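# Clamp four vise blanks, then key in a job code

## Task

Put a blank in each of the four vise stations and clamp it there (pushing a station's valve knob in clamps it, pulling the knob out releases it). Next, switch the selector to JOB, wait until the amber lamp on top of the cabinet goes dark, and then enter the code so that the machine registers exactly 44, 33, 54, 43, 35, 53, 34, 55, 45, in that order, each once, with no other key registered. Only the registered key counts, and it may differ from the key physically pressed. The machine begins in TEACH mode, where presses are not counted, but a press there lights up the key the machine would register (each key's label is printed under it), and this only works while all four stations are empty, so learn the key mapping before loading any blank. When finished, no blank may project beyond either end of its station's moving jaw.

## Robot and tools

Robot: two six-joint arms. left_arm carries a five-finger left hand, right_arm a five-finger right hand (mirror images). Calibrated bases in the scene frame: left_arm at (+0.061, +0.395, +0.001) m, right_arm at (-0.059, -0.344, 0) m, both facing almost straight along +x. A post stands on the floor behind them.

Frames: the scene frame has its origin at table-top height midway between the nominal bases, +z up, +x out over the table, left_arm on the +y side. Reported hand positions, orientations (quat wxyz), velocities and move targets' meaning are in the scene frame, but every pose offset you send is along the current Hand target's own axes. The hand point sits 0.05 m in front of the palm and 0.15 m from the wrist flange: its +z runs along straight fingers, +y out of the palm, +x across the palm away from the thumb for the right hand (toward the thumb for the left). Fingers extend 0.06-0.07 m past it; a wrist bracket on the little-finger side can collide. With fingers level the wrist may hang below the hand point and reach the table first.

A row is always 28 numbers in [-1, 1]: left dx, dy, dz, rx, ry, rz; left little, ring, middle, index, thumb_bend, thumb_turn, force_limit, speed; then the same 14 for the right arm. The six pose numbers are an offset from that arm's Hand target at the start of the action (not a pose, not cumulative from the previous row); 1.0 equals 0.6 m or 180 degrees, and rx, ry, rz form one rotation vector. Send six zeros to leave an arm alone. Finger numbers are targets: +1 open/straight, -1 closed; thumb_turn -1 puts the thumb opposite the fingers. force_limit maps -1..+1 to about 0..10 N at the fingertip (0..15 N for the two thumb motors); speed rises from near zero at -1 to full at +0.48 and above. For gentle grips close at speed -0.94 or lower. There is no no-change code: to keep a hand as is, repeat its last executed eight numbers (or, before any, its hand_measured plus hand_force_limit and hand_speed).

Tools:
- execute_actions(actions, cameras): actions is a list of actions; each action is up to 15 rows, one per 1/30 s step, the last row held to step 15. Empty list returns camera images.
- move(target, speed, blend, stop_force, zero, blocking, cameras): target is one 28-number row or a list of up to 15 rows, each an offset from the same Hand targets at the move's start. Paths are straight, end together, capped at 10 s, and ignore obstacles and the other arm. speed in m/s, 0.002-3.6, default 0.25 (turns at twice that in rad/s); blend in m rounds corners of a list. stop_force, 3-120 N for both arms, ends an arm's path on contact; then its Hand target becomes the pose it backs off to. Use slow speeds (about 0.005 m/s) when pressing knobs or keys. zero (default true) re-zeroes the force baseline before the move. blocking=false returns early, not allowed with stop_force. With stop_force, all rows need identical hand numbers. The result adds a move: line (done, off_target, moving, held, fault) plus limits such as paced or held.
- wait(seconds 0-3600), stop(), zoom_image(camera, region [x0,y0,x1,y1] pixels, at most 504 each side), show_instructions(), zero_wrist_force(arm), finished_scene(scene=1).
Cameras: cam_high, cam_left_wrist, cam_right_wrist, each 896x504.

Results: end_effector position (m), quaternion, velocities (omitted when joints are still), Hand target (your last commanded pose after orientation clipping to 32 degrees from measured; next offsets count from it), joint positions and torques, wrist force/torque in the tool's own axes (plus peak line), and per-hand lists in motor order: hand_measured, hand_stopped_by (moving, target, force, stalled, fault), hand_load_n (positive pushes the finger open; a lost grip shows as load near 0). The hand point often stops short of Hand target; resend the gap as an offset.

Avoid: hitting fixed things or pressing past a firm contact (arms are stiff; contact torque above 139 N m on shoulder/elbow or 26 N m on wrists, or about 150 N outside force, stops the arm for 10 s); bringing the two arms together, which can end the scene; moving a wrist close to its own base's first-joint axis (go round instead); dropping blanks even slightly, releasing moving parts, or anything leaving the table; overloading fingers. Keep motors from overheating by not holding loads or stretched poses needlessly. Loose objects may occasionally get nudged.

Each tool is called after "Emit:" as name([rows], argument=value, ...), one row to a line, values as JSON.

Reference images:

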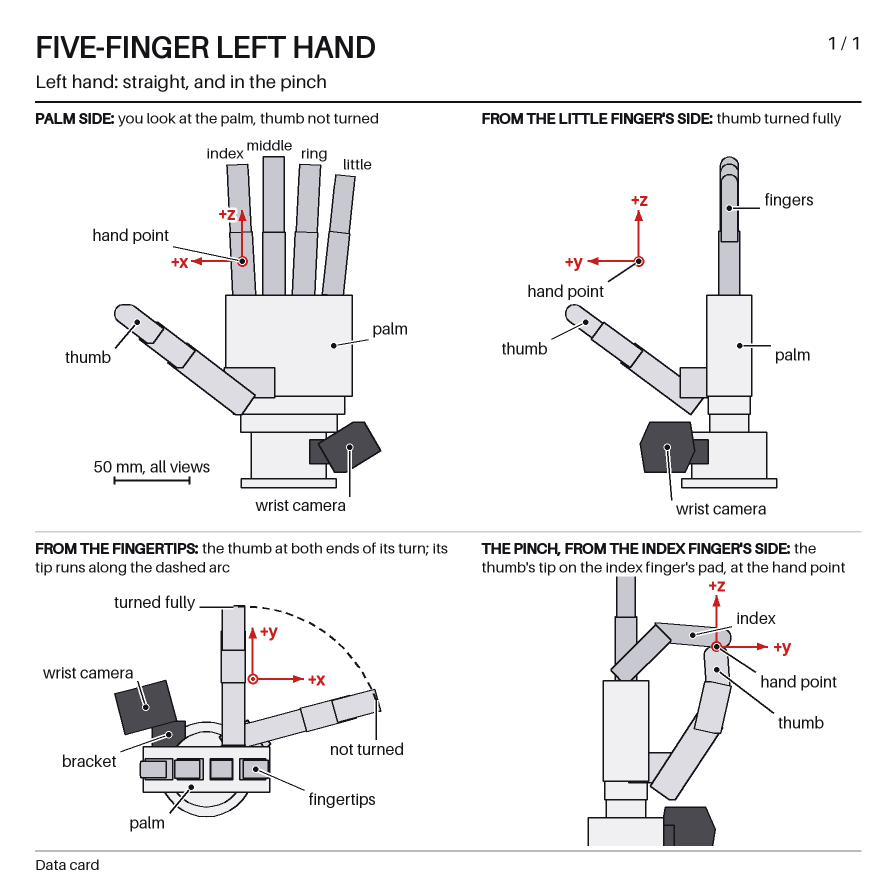

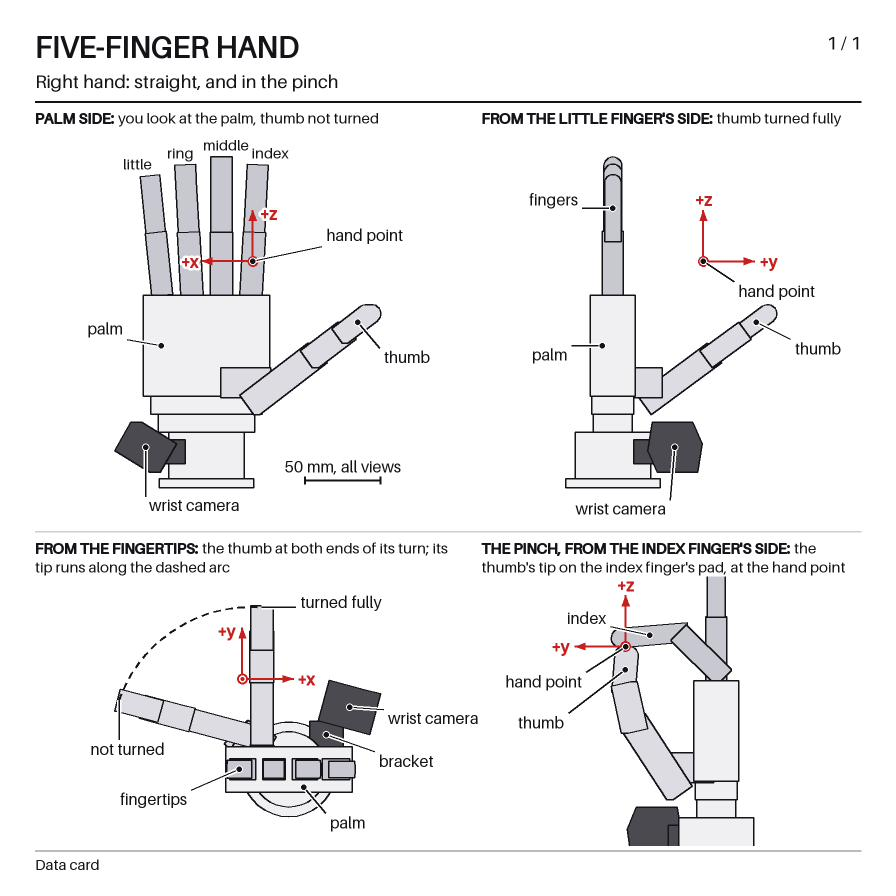

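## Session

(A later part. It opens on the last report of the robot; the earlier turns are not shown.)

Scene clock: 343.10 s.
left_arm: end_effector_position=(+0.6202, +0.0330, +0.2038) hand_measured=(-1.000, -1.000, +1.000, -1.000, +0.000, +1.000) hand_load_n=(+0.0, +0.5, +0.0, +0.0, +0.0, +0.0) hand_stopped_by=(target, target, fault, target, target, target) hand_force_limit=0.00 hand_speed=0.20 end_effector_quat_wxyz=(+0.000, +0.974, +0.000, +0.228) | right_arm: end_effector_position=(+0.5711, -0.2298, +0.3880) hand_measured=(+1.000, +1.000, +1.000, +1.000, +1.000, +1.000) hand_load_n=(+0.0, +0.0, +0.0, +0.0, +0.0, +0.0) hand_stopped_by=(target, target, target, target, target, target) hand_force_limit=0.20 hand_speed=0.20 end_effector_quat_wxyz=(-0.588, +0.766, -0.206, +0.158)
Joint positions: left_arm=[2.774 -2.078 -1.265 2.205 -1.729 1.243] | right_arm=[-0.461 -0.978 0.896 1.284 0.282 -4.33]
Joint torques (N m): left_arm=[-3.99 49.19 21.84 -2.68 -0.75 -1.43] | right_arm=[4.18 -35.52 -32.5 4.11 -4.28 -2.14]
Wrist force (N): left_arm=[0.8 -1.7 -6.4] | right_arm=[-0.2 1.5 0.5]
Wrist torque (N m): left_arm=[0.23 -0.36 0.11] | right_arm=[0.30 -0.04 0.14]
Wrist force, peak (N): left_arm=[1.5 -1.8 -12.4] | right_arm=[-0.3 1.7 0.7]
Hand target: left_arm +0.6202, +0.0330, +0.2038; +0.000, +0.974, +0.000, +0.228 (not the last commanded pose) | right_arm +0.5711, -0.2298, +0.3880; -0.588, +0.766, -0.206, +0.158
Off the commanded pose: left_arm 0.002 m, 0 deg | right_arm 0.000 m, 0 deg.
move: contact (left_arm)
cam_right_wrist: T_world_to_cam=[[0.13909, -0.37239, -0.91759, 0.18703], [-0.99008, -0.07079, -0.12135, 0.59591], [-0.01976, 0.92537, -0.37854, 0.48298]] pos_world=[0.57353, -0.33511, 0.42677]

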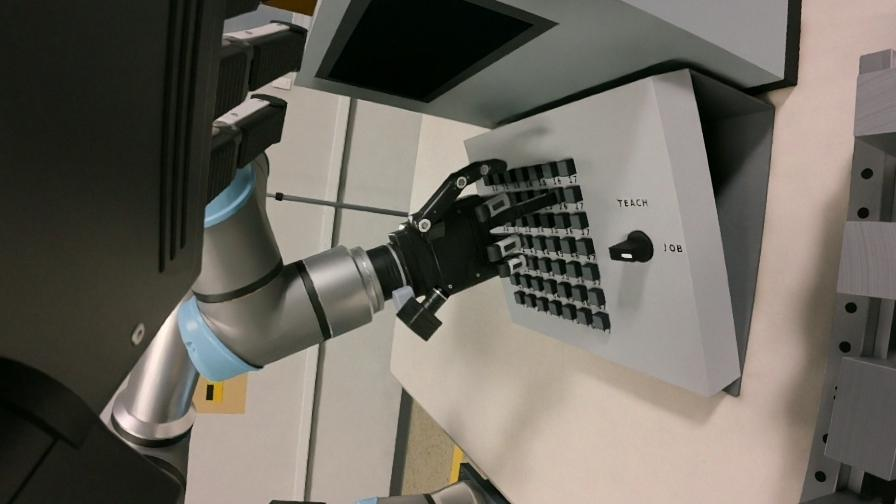

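Emit:
move([
  [0,0,-0.0312,0,0,0,-1,-1,1,-1,0,1,0,0.2, 0,0,0,0,0,0,1,1,1,1,1,1,0.2,0.2],
  [-0.0933,-0.0943,-0.0312,0,0,0,-1,-1,1,-1,0,1,0,0.2, 0,0,0,0,0,0,1,1,1,1,1,1,0.2,0.2],
  [-0.0933,-0.0943,-0.0112,0,0,0,-1,-1,1,-1,0,1,0,0.2, 0,0,0,0,0,0,1,1,1,1,1,1,0.2,0.2],
], speed=[0.03,0.08,0.04], blend=[0.001,0.001,0])

Emit:
move(target=[0,0,0.015,0,0,0,-1,-1,1,-1,0,1,0,0.2, 0,0,0,0,0,0,1,1,1,1,1,1,0.2,0.2], speed=0.008, stop_force=4, cameras=["cam_right_wrist"])

Emit:
zoom_image(camera="cam_right_wrist", region=[470, 140, 670, 340])

Scene clock: 345.67 s.
left_arm: end_effector_position=(+0.5670, +0.0896, +0.1852) hand_measured=(-1.000, -1.000, +1.000, -1.000, +0.000, +1.000) hand_load_n=(+0.0, +0.5, +0.0, +0.0, +0.0, +0.0) hand_stopped_by=(target, target, fault, target, target, target) hand_force_limit=0.00 hand_speed=0.20 end_effector_quat_wxyz=(+0.000, +0.974, +0.000, +0.228) | right_arm: end_effector_position=(+0.5711, -0.2298, +0.3880) hand_measured=(+1.000, +1.000, +1.000, +1.000, +1.000, +1.000) hand_load_n=(+0.0, +0.0, +0.0, +0.0, +0.0, +0.0) hand_stopped_by=(target, target, target, target, target, target) hand_force_limit=0.20 hand_speed=0.20 end_effector_quat_wxyz=(-0.588, +0.766, -0.206, +0.158)
Joint positions: left_arm=[2.854 -1.906 -1.563 2.341 -1.696 1.316] | right_arm=[-0.461 -0.978 0.896 1.284 0.282 -4.33]
Joint torques (N m): left_arm=[6.99 22.18 6.38 0.22 1.26 1.8] | right_arm=[4.72 -35.07 -32.26 4.09 -4.22 -2.23]
Wrist force (N): left_arm=[1.9 -1.6 -0.1] | right_arm=[-0.1 1.5 0.6]
Wrist torque (N m): left_arm=[-0.11 -0.20 0.20] | right_arm=[0.28 -0.06 0.14]
Wrist force, peak (N): left_arm=[1.0 -1.9 -6.1] | right_arm=[-0.3 1.6 0.8]
Hand target: left_arm +0.5670, +0.0896, +0.1850; +0.000, +0.974, +0.000, +0.228 | right_arm +0.5711, -0.2298, +0.3880; -0.588, +0.766, -0.206, +0.158
Off the commanded pose: left_arm 0.000 m, 0 deg | right_arm 0.000 m, 0 deg.
move: done

Scene clock: 347.57 s.
left_arm: end_effector_position=(+0.5695, +0.0896, +0.1800) hand_measured=(-1.000, -1.000, +1.000, -1.000, +0.000, +1.000) hand_load_n=(+0.0, +0.0, +0.0, +0.0, +0.0, +0.0) hand_stopped_by=(target, target, fault, target, target, target) hand_force_limit=0.00 hand_speed=0.20 end_effector_quat_wxyz=(+0.000, +0.974, +0.000, +0.228) | right_arm: end_effector_position=(+0.5711, -0.2298, +0.3880) hand_measured=(+1.000, +1.000, +1.000, +1.000, +1.000, +1.000) hand_load_n=(+0.0, +0.0, +0.0, +0.0, +0.0, +0.0) hand_stopped_by=(target, target, target, target, target, target) hand_force_limit=0.20 hand_speed=0.20 end_effector_quat_wxyz=(-0.588, +0.766, -0.206, +0.158)
Joint positions: left_arm=[2.856 -1.915 -1.565 2.352 -1.695 1.318] | right_arm=[-0.461 -0.978 0.896 1.284 0.282 -4.33]
Joint torques (N m): left_arm=[-4.46 42.46 21.47 -2.83 -0.64 -1.36] | right_arm=[4.31 -34.89 -32.9 4.09 -4.17 -2.03]
Wrist force (N): left_arm=[0.9 -1.9 -5.3] | right_arm=[-0.2 1.5 0.5]
Wrist torque (N m): left_arm=[0.15 -0.31 0.15] | right_arm=[0.29 -0.04 0.14]
Wrist force, peak (N): left_arm=[1.0 -2.2 -12.1] | right_arm=[-0.4 1.7 0.6]
Hand target: left_arm +0.5695, +0.0896, +0.1800; +0.000, +0.974, +0.000, +0.228 (not the last commanded pose) | right_arm +0.5711, -0.2298, +0.3880; -0.588, +0.766, -0.206, +0.158
Off the commanded pose: left_arm 0.003 m, 0 deg | right_arm 0.000 m, 0 deg.
move: contact (left_arm)
cam_right_wrist: T_world_to_cam=[[0.13909, -0.37239, -0.91759, 0.18703], [-0.99008, -0.07079, -0.12135, 0.59591], [-0.01976, 0.92537, -0.37854, 0.48298]] pos_world=[0.57353, -0.33511, 0.42677]

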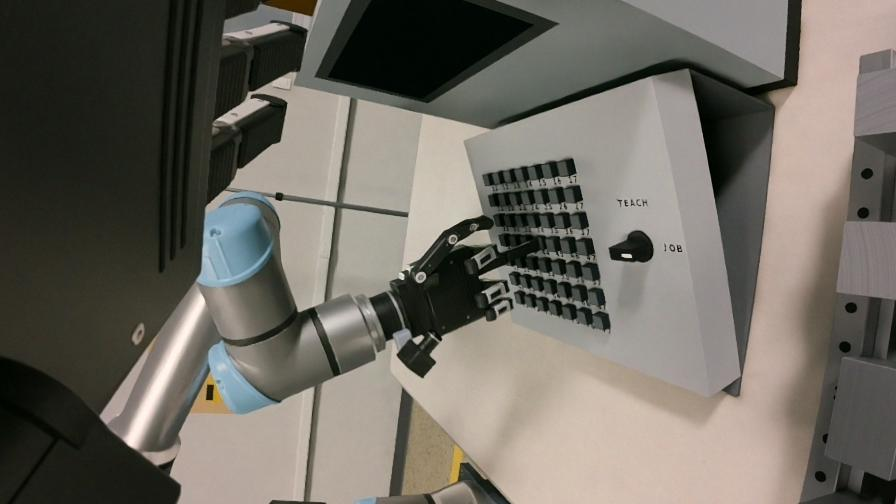

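Scaled by 2.520 from the camera's image (finer frame: 1280x720).

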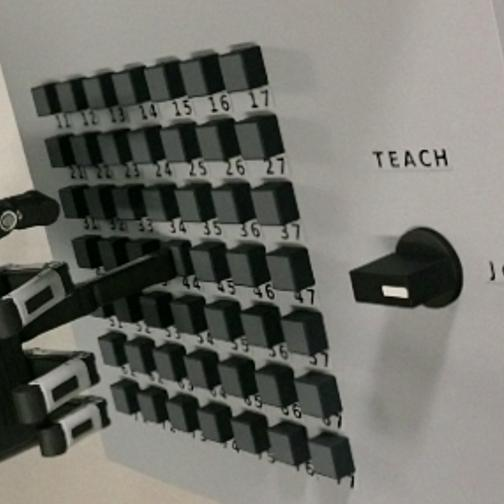

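Emit:
move([
  [0,0,-0.0312,0,0,0,-1,-1,1,-1,0,1,0,0.2, 0,0,0,0,0,0,1,1,1,1,1,1,0.2,0.2],
  [0.0933,0.0472,-0.0312,0,0,0,-1,-1,1,-1,0,1,0,0.2, 0,0,0,0,0,0,1,1,1,1,1,1,0.2,0.2],
  [0.0933,0.0472,-0.0112,0,0,0,-1,-1,1,-1,0,1,0,0.2, 0,0,0,0,0,0,1,1,1,1,1,1,0.2,0.2],
], speed=[0.03,0.08,0.04], blend=[0.001,0.001,0])

Emit:
move(target=[0,0,0.015,0,0,0,-1,-1,1,-1,0,1,0,0.2, 0,0,0,0,0,0,1,1,1,1,1,1,0.2,0.2], speed=0.008, stop_force=4, cameras=["cam_right_wrist"])

Emit:
zoom_image(camera="cam_right_wrist", region=[470, 140, 670, 340])

Scene clock: 349.87 s.
left_arm: end_effector_position=(+0.6166, +0.0612, +0.2110) hand_measured=(-1.000, -1.000, +1.000, -1.000, +0.000, +1.000) hand_load_n=(+0.0, +0.0, +0.0, +0.0, +0.0, +0.0) hand_stopped_by=(target, target, fault, target, target, target) hand_force_limit=0.00 hand_speed=0.20 end_effector_quat_wxyz=(+0.000, +0.974, +0.000, +0.228) | right_arm: end_effector_position=(+0.5711, -0.2298, +0.3880) hand_measured=(+1.000, +1.000, +1.000, +1.000, +1.000, +1.000) hand_load_n=(+0.0, +0.0, +0.0, +0.0, +0.0, +0.0) hand_stopped_by=(target, target, target, target, target, target) hand_force_limit=0.20 hand_speed=0.20 end_effector_quat_wxyz=(-0.588, +0.766, -0.206, +0.158)
Joint positions: left_arm=[2.826 -2.026 -1.323 2.218 -1.707 1.291] | right_arm=[-0.461 -0.978 0.896 1.284 0.282 -4.33]
Joint torques (N m): left_arm=[7.52 28.06 29.09 0.31 1.22 1.7] | right_arm=[3.56 -35.25 -31.75 4.09 -4.2 -2.13]
Wrist force (N): left_arm=[1.9 -1.9 0.1] | right_arm=[-0.2 1.5 0.6]
Wrist torque (N m): left_arm=[-0.19 -0.22 0.18] | right_arm=[0.29 -0.04 0.13]
Wrist force, peak (N): left_arm=[0.7 -2.0 -5.1] | right_arm=[-0.3 1.8 0.8]
Hand target: left_arm +0.6167, +0.0612, +0.2109; +0.000, +0.974, +0.000, +0.228 | right_arm +0.5711, -0.2298, +0.3880; -0.588, +0.766, -0.206, +0.158
Off the commanded pose: left_arm 0.000 m, 0 deg | right_arm 0.000 m, 0 deg.
move: done

Scene clock: 352.10 s.
left_arm: end_effector_position=(+0.6201, +0.0613, +0.2039) hand_measured=(-1.000, -1.000, +1.000, -1.000, +0.000, +1.000) hand_load_n=(+0.0, +0.0, +0.0, +0.0, +0.0, +0.0) hand_stopped_by=(target, target, fault, target, target, target) hand_force_limit=0.00 hand_speed=0.20 end_effector_quat_wxyz=(+0.000, +0.974, +0.000, +0.228) | right_arm: end_effector_position=(+0.5711, -0.2298, +0.3880) hand_measured=(+1.000, +1.000, +1.000, +1.000, +1.000, +1.000) hand_load_n=(+0.0, +0.0, +0.0, +0.0, +0.0, +0.0) hand_stopped_by=(target, target, target, target, target, target) hand_force_limit=0.20 hand_speed=0.20 end_effector_quat_wxyz=(-0.588, +0.766, -0.206, +0.158)
Joint positions: left_arm=[2.829 -2.037 -1.325 2.232 -1.707 1.293] | right_arm=[-0.461 -0.978 0.896 1.284 0.282 -4.33]
Joint torques (N m): left_arm=[-4.42 48.37 22.42 -2.85 -0.7 -1.34] | right_arm=[2.98 -35.24 -32.14 4.11 -4.13 -2.02]
Wrist force (N): left_arm=[0.8 -2.0 -4.0] | right_arm=[-0.3 1.6 0.5]
Wrist torque (N m): left_arm=[0.05 -0.28 0.12] | right_arm=[0.30 -0.02 0.13]
Wrist force, peak (N): left_arm=[1.1 -2.0 -10.4] | right_arm=[0.0 1.8 0.5]
Hand target: left_arm +0.6201, +0.0612, +0.2039; +0.000, +0.974, +0.000, +0.228 (not the last commanded pose) | right_arm +0.5711, -0.2298, +0.3880; -0.588, +0.766, -0.206, +0.158
Off the commanded pose: left_arm 0.001 m, 0 deg | right_arm 0.000 m, 0 deg.
move: contact (left_arm)
cam_right_wrist: T_world_to_cam=[[0.13909, -0.37239, -0.91759, 0.18703], [-0.99008, -0.07079, -0.12135, 0.59591], [-0.01976, 0.92537, -0.37854, 0.48298]] pos_world=[0.57353, -0.33511, 0.42677]

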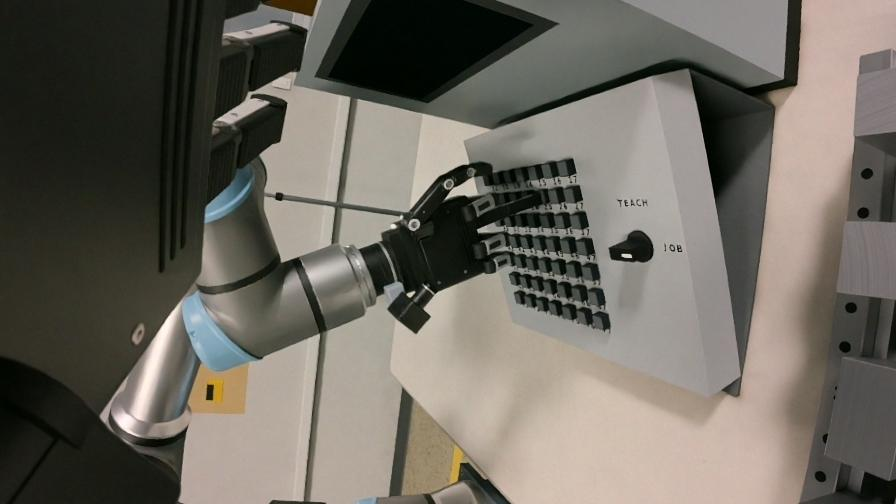

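Scaled by 2.520 from the camera's image (finer frame: 1280x720).

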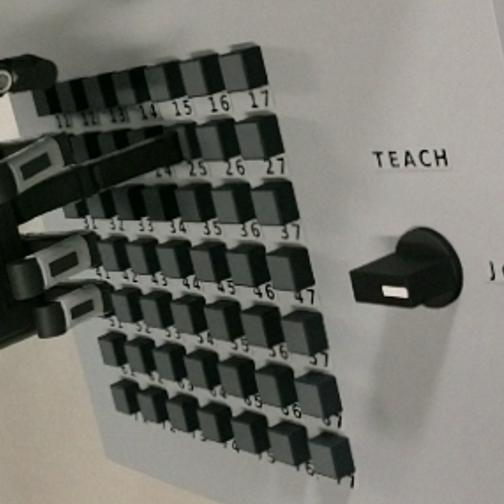

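Emit:
move([
  [0,0,-0.0312,0,0,0,-1,-1,1,-1,0,1,0,0.2, 0,0,0,0,0,0,1,1,1,1,1,1,0.2,0.2],
  [-0.0933,0.0472,-0.0312,0,0,0,-1,-1,1,-1,0,1,0,0.2, 0,0,0,0,0,0,1,1,1,1,1,1,0.2,0.2],
  [-0.0933,0.0472,-0.0112,0,0,0,-1,-1,1,-1,0,1,0,0.2, 0,0,0,0,0,0,1,1,1,1,1,1,0.2,0.2],
], speed=[0.03,0.08,0.04], blend=[0.001,0.001,0])

Emit:
move(target=[0,0,0.015,0,0,0,-1,-1,1,-1,0,1,0,0.2, 0,0,0,0,0,0,1,1,1,1,1,1,0.2,0.2], speed=0.008, stop_force=4, cameras=["cam_right_wrist"])

Emit:
zoom_image(camera="cam_right_wrist", region=[470, 140, 670, 340])

Scene clock: 354.40 s.
left_arm: end_effector_position=(+0.5669, +0.0329, +0.1852) hand_measured=(-1.000, -1.000, +1.000, -1.000, +0.000, +1.000) hand_load_n=(+0.0, +0.0, +0.0, +0.0, +0.0, +0.0) hand_stopped_by=(target, target, fault, target, target, target) hand_force_limit=0.00 hand_speed=0.20 end_effector_quat_wxyz=(+0.000, +0.974, +0.000, +0.228) | right_arm: end_effector_position=(+0.5711, -0.2298, +0.3880) hand_measured=(+1.000, +1.000, +1.000, +1.000, +1.000, +1.000) hand_load_n=(+0.0, +0.0, +0.0, +0.0, +0.0, +0.0) hand_stopped_by=(target, target, target, target, target, target) hand_force_limit=0.20 hand_speed=0.20 end_effector_quat_wxyz=(-0.588, +0.766, -0.206, +0.158)
Joint positions: left_arm=[2.733 -1.988 -1.451 2.294 -1.747 1.205] | right_arm=[-0.461 -0.978 0.896 1.284 0.282 -4.33]
Joint torques (N m): left_arm=[7.85 26.64 5.8 0.51 1.19 1.74] | right_arm=[2.87 -34.44 -32.47 4.05 -4.02 -2.13]
Wrist force (N): left_arm=[1.5 -2.0 -0.1] | right_arm=[-0.3 1.5 0.6]
Wrist torque (N m): left_arm=[-0.18 -0.14 0.19] | right_arm=[0.29 -0.03 0.13]
Wrist force, peak (N): left_arm=[0.8 -2.0 -4.4] | right_arm=[-0.1 1.7 0.6]
Hand target: left_arm +0.5670, +0.0329, +0.1851; +0.000, +0.974, +0.000, +0.228 | right_arm +0.5711, -0.2298, +0.3880; -0.588, +0.766, -0.206, +0.158
Off the commanded pose: left_arm 0.000 m, 0 deg | right_arm 0.000 m, 0 deg.
move: done

Scene clock: 356.33 s.
left_arm: end_effector_position=(+0.5695, +0.0329, +0.1799) hand_measured=(-1.000, -1.000, +1.000, -1.000, +0.000, +1.000) hand_load_n=(+0.0, +0.0, +0.0, +0.0, +0.0, +0.0) hand_stopped_by=(target, target, fault, target, target, target) hand_force_limit=0.00 hand_speed=0.20 end_effector_quat_wxyz=(+0.000, +0.974, +0.000, +0.228) | right_arm: end_effector_position=(+0.5711, -0.2298, +0.3880) hand_measured=(+1.000, +1.000, +1.000, +1.000, +1.000, +1.000) hand_load_n=(+0.0, +0.0, +0.0, +0.0, +0.0, +0.0) hand_stopped_by=(target, target, target, target, target, target) hand_force_limit=0.20 hand_speed=0.20 end_effector_quat_wxyz=(-0.588, +0.766, -0.206, +0.158)
Joint positions: left_arm=[2.735 -1.996 -1.452 2.305 -1.746 1.207] | right_arm=[-0.461 -0.978 0.896 1.284 0.282 -4.33]
Joint torques (N m): left_arm=[-4.81 45.94 22.2 -2.85 -0.71 -1.41] | right_arm=[3.82 -35.56 -32.94 4.03 -3.94 -1.9]
Wrist force (N): left_arm=[0.4 -1.6 -4.7] | right_arm=[-0.3 1.7 0.7]
Wrist torque (N m): left_arm=[0.15 -0.23 0.08] | right_arm=[0.31 -0.02 0.13]
Wrist force, peak (N): left_arm=[0.5 -2.2 -11.4] | right_arm=[-0.3 1.7 0.7]
Hand target: left_arm +0.5695, +0.0329, +0.1800; +0.000, +0.974, +0.000, +0.228 (not the last commanded pose) | right_arm +0.5711, -0.2298, +0.3880; -0.588, +0.766, -0.206, +0.158
Off the commanded pose: left_arm 0.003 m, 0 deg | right_arm 0.000 m, 0 deg.
move: contact (left_arm)
cam_right_wrist: T_world_to_cam=[[0.13909, -0.37239, -0.91759, 0.18703], [-0.99008, -0.07079, -0.12135, 0.59591], [-0.01976, 0.92537, -0.37854, 0.48298]] pos_world=[0.57353, -0.33511, 0.42677]

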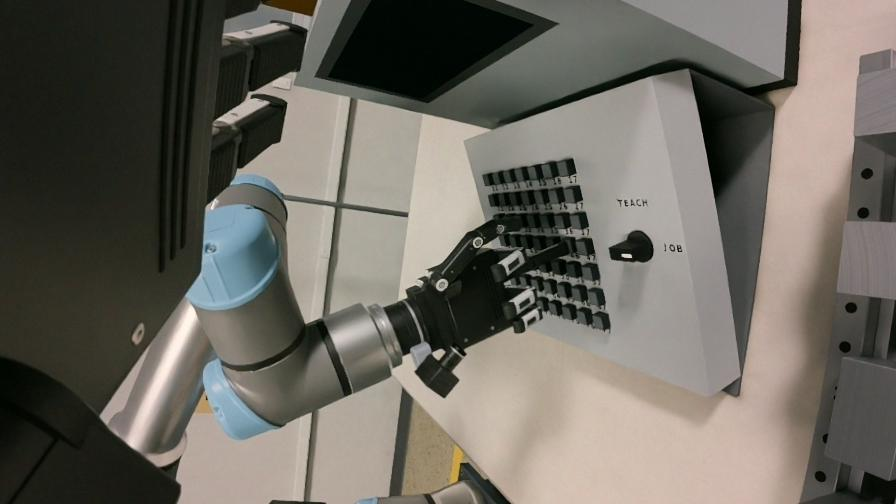

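Scaled by 2.520 from the camera's image (finer frame: 1280x720).

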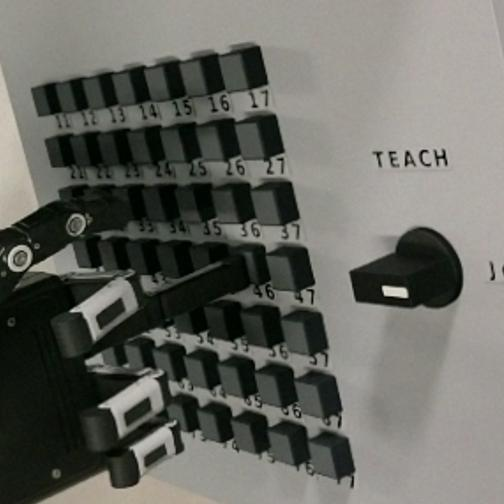

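Emit:
move([
  [0,0,-0.0312,0,0,0,-1,-1,1,-1,0,1,0,0.2, 0,0,0,0,0,0,1,1,1,1,1,1,0.2,0.2],
  [0.0467,0,-0.0312,0,0,0,-1,-1,1,-1,0,1,0,0.2, 0,0,0,0,0,0,1,1,1,1,1,1,0.2,0.2],
  [0.0467,0,-0.0112,0,0,0,-1,-1,1,-1,0,1,0,0.2, 0,0,0,0,0,0,1,1,1,1,1,1,0.2,0.2],
], speed=[0.03,0.08,0.04], blend=[0.001,0.001,0])

Emit:
move(target=[0,0,0.015,0,0,0,-1,-1,1,-1,0,1,0,0.2, 0,0,0,0,0,0,1,1,1,1,1,1,0.2,0.2], speed=0.008, stop_force=4, cameras=["cam_right_wrist"])

Emit:
zoom_image(camera="cam_right_wrist", region=[470, 140, 670, 340])

Scene clock: 358.20 s.
left_arm: end_effector_position=(+0.5916, +0.0329, +0.1985) hand_measured=(-1.000, -1.000, +1.000, -1.000, +0.000, +1.000) hand_load_n=(+0.0, +0.5, +0.0, +0.0, +0.0, +0.0) hand_stopped_by=(target, target, fault, target, target, target) hand_force_limit=0.00 hand_speed=0.20 end_effector_quat_wxyz=(+0.000, +0.974, +0.000, +0.228) end_effector_velocity=(+0.001, +0.000, -0.002) end_effector_angular_velocity=(-0.001, -0.001, -0.001) | right_arm: end_effector_position=(+0.5711, -0.2298, +0.3880) hand_measured=(+1.000, +1.000, +1.000, +1.000, +1.000, +1.000) hand_load_n=(+0.0, +0.0, +0.0, +0.0, +0.0, +0.0) hand_stopped_by=(target, target, target, target, target, target) hand_force_limit=0.20 hand_speed=0.20 end_effector_quat_wxyz=(-0.588, +0.766, -0.206, +0.158)
Joint positions: left_arm=[2.753 -2.025 -1.36 2.244 -1.738 1.223] | right_arm=[-0.461 -0.978 0.896 1.284 0.282 -4.33]
Joint velocities: left_arm=[0.001 -0.003 0 0.005 0.001 0.001] | right_arm=[within noise]
Joint torques (N m): left_arm=[7.24 28.1 30.07 0.11 1.17 1.91] | right_arm=[3.86 -35.05 -32.71 4.04 -3.92 -1.86]
Wrist force (N): left_arm=[1.3 -2.0 -0.1] | right_arm=[-0.2 1.5 0.6]
Wrist torque (N m): left_arm=[-0.18 -0.11 0.14] | right_arm=[0.29 -0.05 0.14]
Wrist force, peak (N): left_arm=[0.6 -1.9 -5.4] | right_arm=[-0.2 1.8 0.7]
Hand target: left_arm +0.5916, +0.0329, +0.1984; +0.000, +0.974, +0.000, +0.228 | right_arm +0.5711, -0.2298, +0.3880; -0.588, +0.766, -0.206, +0.158
Off the commanded pose: left_arm 0.000 m, 0 deg | right_arm 0.000 m, 0 deg.
move: done

Scene clock: 360.37 s.
left_arm: end_effector_position=(+0.5948, +0.0329, +0.1919) hand_measured=(-1.000, -1.000, +1.000, -1.000, +0.000, +1.000) hand_load_n=(+0.0, +0.0, +0.0, +0.0, +0.0, +0.0) hand_stopped_by=(target, target, fault, target, target, target) hand_force_limit=0.00 hand_speed=0.20 end_effector_quat_wxyz=(+0.000, +0.974, +0.000, +0.228) | right_arm: end_effector_position=(+0.5711, -0.2298, +0.3880) hand_measured=(+1.000, +1.000, +1.000, +1.000, +1.000, +1.000) hand_load_n=(+0.0, +0.0, +0.0, +0.0, +0.0, +0.0) hand_stopped_by=(target, target, target, target, target, target) hand_force_limit=0.20 hand_speed=0.20 end_effector_quat_wxyz=(-0.588, +0.766, -0.206, +0.158)
Joint positions: left_arm=[2.756 -2.035 -1.362 2.256 -1.737 1.226] | right_arm=[-0.461 -0.978 0.896 1.284 0.282 -4.33]
Joint torques (N m): left_arm=[-4.38 47.65 22.48 -2.92 -0.67 -1.42] | right_arm=[3.63 -35.31 -33.22 3.93 -4.04 -1.84]
Wrist force (N): left_arm=[0.6 -2.2 -4.7] | right_arm=[-0.2 1.7 0.7]
Wrist torque (N m): left_arm=[0.05 -0.25 0.10] | right_arm=[0.30 -0.05 0.14]
Wrist force, peak (N): left_arm=[1.0 -2.1 -10.9] | right_arm=[-0.1 1.8 0.6]
Hand target: left_arm +0.5949, +0.0329, +0.1919; +0.000, +0.974, +0.000, +0.228 (not the last commanded pose) | right_arm +0.5711, -0.2298, +0.3880; -0.588, +0.766, -0.206, +0.158
Off the commanded pose: left_arm 0.002 m, 0 deg | right_arm 0.000 m, 0 deg.
move: contact (left_arm)
cam_right_wrist: T_world_to_cam=[[0.13909, -0.37239, -0.91759, 0.18703], [-0.99008, -0.07079, -0.12135, 0.59591], [-0.01976, 0.92537, -0.37854, 0.48298]] pos_world=[0.57353, -0.33511, 0.42677]

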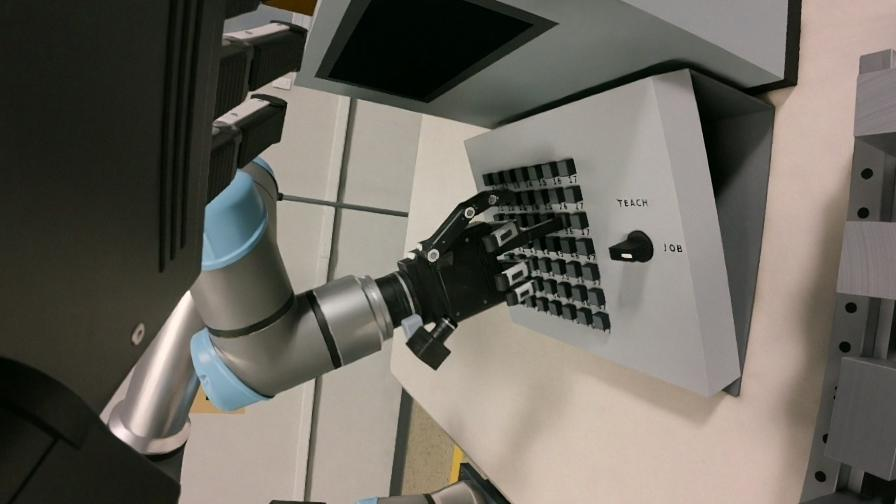

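Scaled by 2.520 from the camera's image (finer frame: 1280x720).

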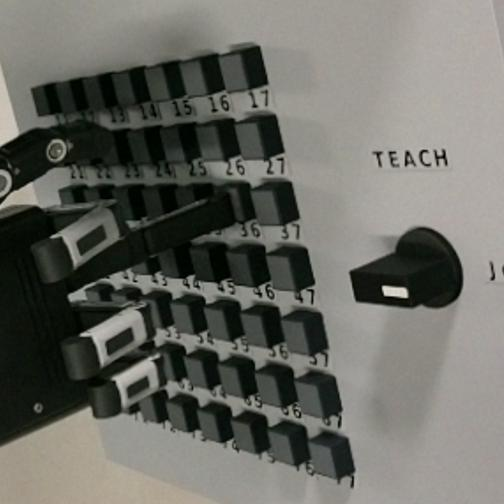

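Emit:
move([
  [0,0,-0.04,0,0,0,-1,-1,1,-1,0,1,0,0.2, 0,0,0,0,0,0,1,1,1,1,1,1,0.2,0.2],
  [0,0,-0.2,0,0,0,-1,-1,1,-1,0,1,0,0.2, 0,0,0,0,0,0,1,1,1,1,1,1,0.2,0.2],
], speed=[0.03,0.2], blend=[0.001,0], cameras=["all"])

Emit:
zoom_image(camera="cam_high", region=[290, 160, 470, 400])

Scene clock: 362.40 s.
left_arm: end_effector_position=(+0.5417, +0.0328, +0.2993) hand_measured=(-1.000, -1.000, +1.000, -1.000, +0.000, +1.000) hand_load_n=(+0.0, +0.0, +0.0, +0.0, +0.0, +0.0) hand_stopped_by=(target, target, fault, target, target, target) hand_force_limit=0.00 hand_speed=0.20 end_effector_quat_wxyz=(+0.000, +0.974, +0.000, +0.228) | right_arm: end_effector_position=(+0.5711, -0.2298, +0.3880) hand_measured=(+1.000, +1.000, +1.000, +1.000, +1.000, +1.000) hand_load_n=(-0.5, +0.0, +0.0, +0.0, +0.0, -0.5) hand_stopped_by=(target, target, target, target, target, target) hand_force_limit=0.20 hand_speed=0.20 end_effector_quat_wxyz=(-0.588, +0.766, -0.206, +0.158)
Joint positions: left_arm=[2.71 -1.895 -1.285 2.032 -1.756 1.183] | right_arm=[-0.461 -0.978 0.896 1.284 0.282 -4.33]
Joint torques (N m): left_arm=[-6.48 44.91 29.3 -3.78 -1.39 -1.52] | right_arm=[3.63 -36.16 -31.87 3.98 -4.09 -1.91]
Wrist force (N): left_arm=[1.3 -1.9 -0.5] | right_arm=[-0.1 1.6 0.6]
Wrist torque (N m): left_arm=[-0.11 -0.11 0.22] | right_arm=[0.30 -0.05 0.14]
Wrist force, peak (N): left_arm=[0.4 -1.9 -4.8] | right_arm=[-0.1 1.8 0.6]
Hand target: left_arm +0.5417, +0.0328, +0.2995; +0.000, +0.974, +0.000, +0.228 | right_arm +0.5711, -0.2298, +0.3880; -0.588, +0.766, -0.206, +0.158
Off the commanded pose: left_arm 0.000 m, 0 deg | right_arm 0.000 m, 0 deg.
move: done
cam_left_wrist: T_world_to_cam=[[0.20622, 0.96674, 0.15128, -0.19226], [0.50949, -0.23808, 0.82689, -0.51818], [0.8354, -0.09345, -0.54164, -0.17037]] pos_world=[0.44598, 0.04658, 0.36529]
cam_right_wrist: T_world_to_cam=[[0.13909, -0.37239, -0.91759, 0.18703], [-0.99008, -0.07079, -0.12135, 0.59591], [-0.01976, 0.92537, -0.37854, 0.48298]] pos_world=[0.57353, -0.33511, 0.42677]

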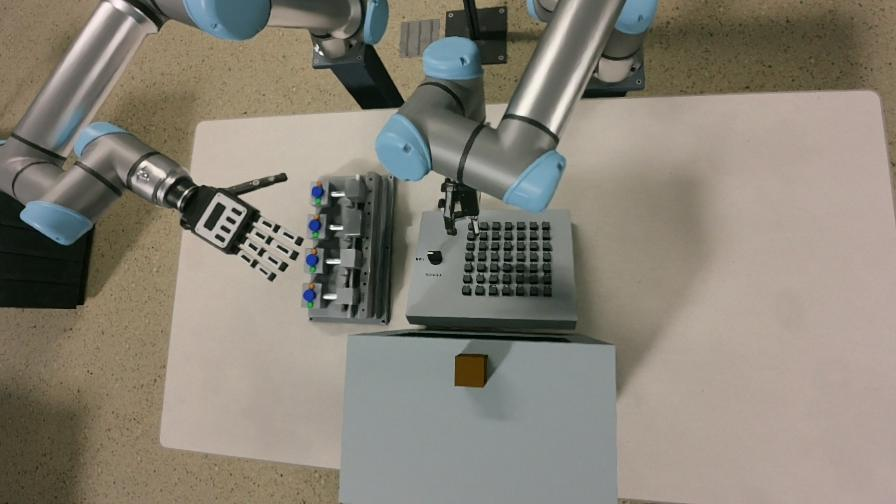

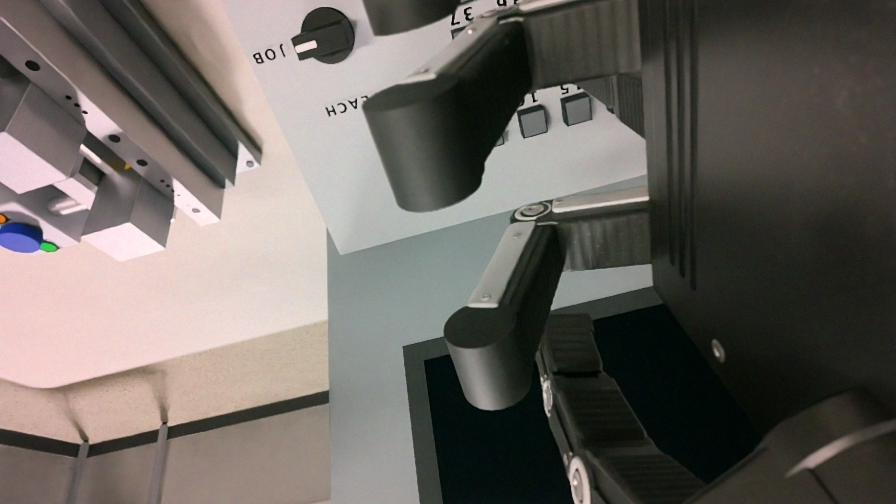

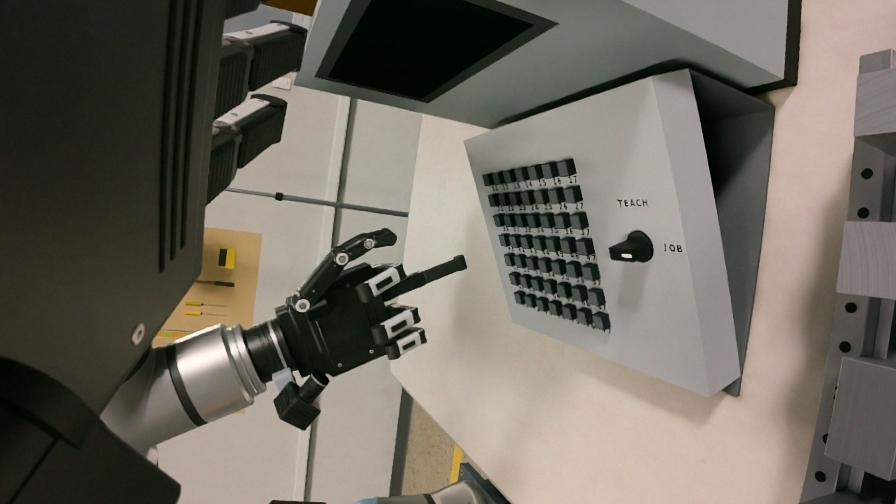

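Scaled by 2.100 from the camera's image (finer frame: 1280x720).

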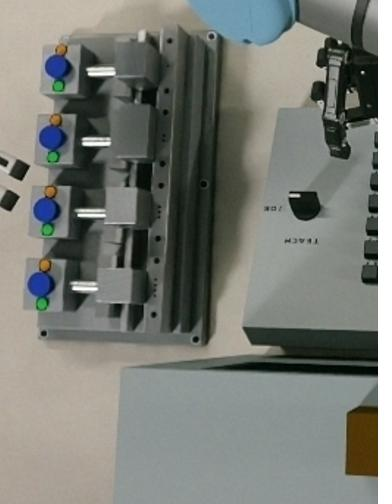

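Emit:
finished_scene(scene=1)

The scene is finished: the task was done.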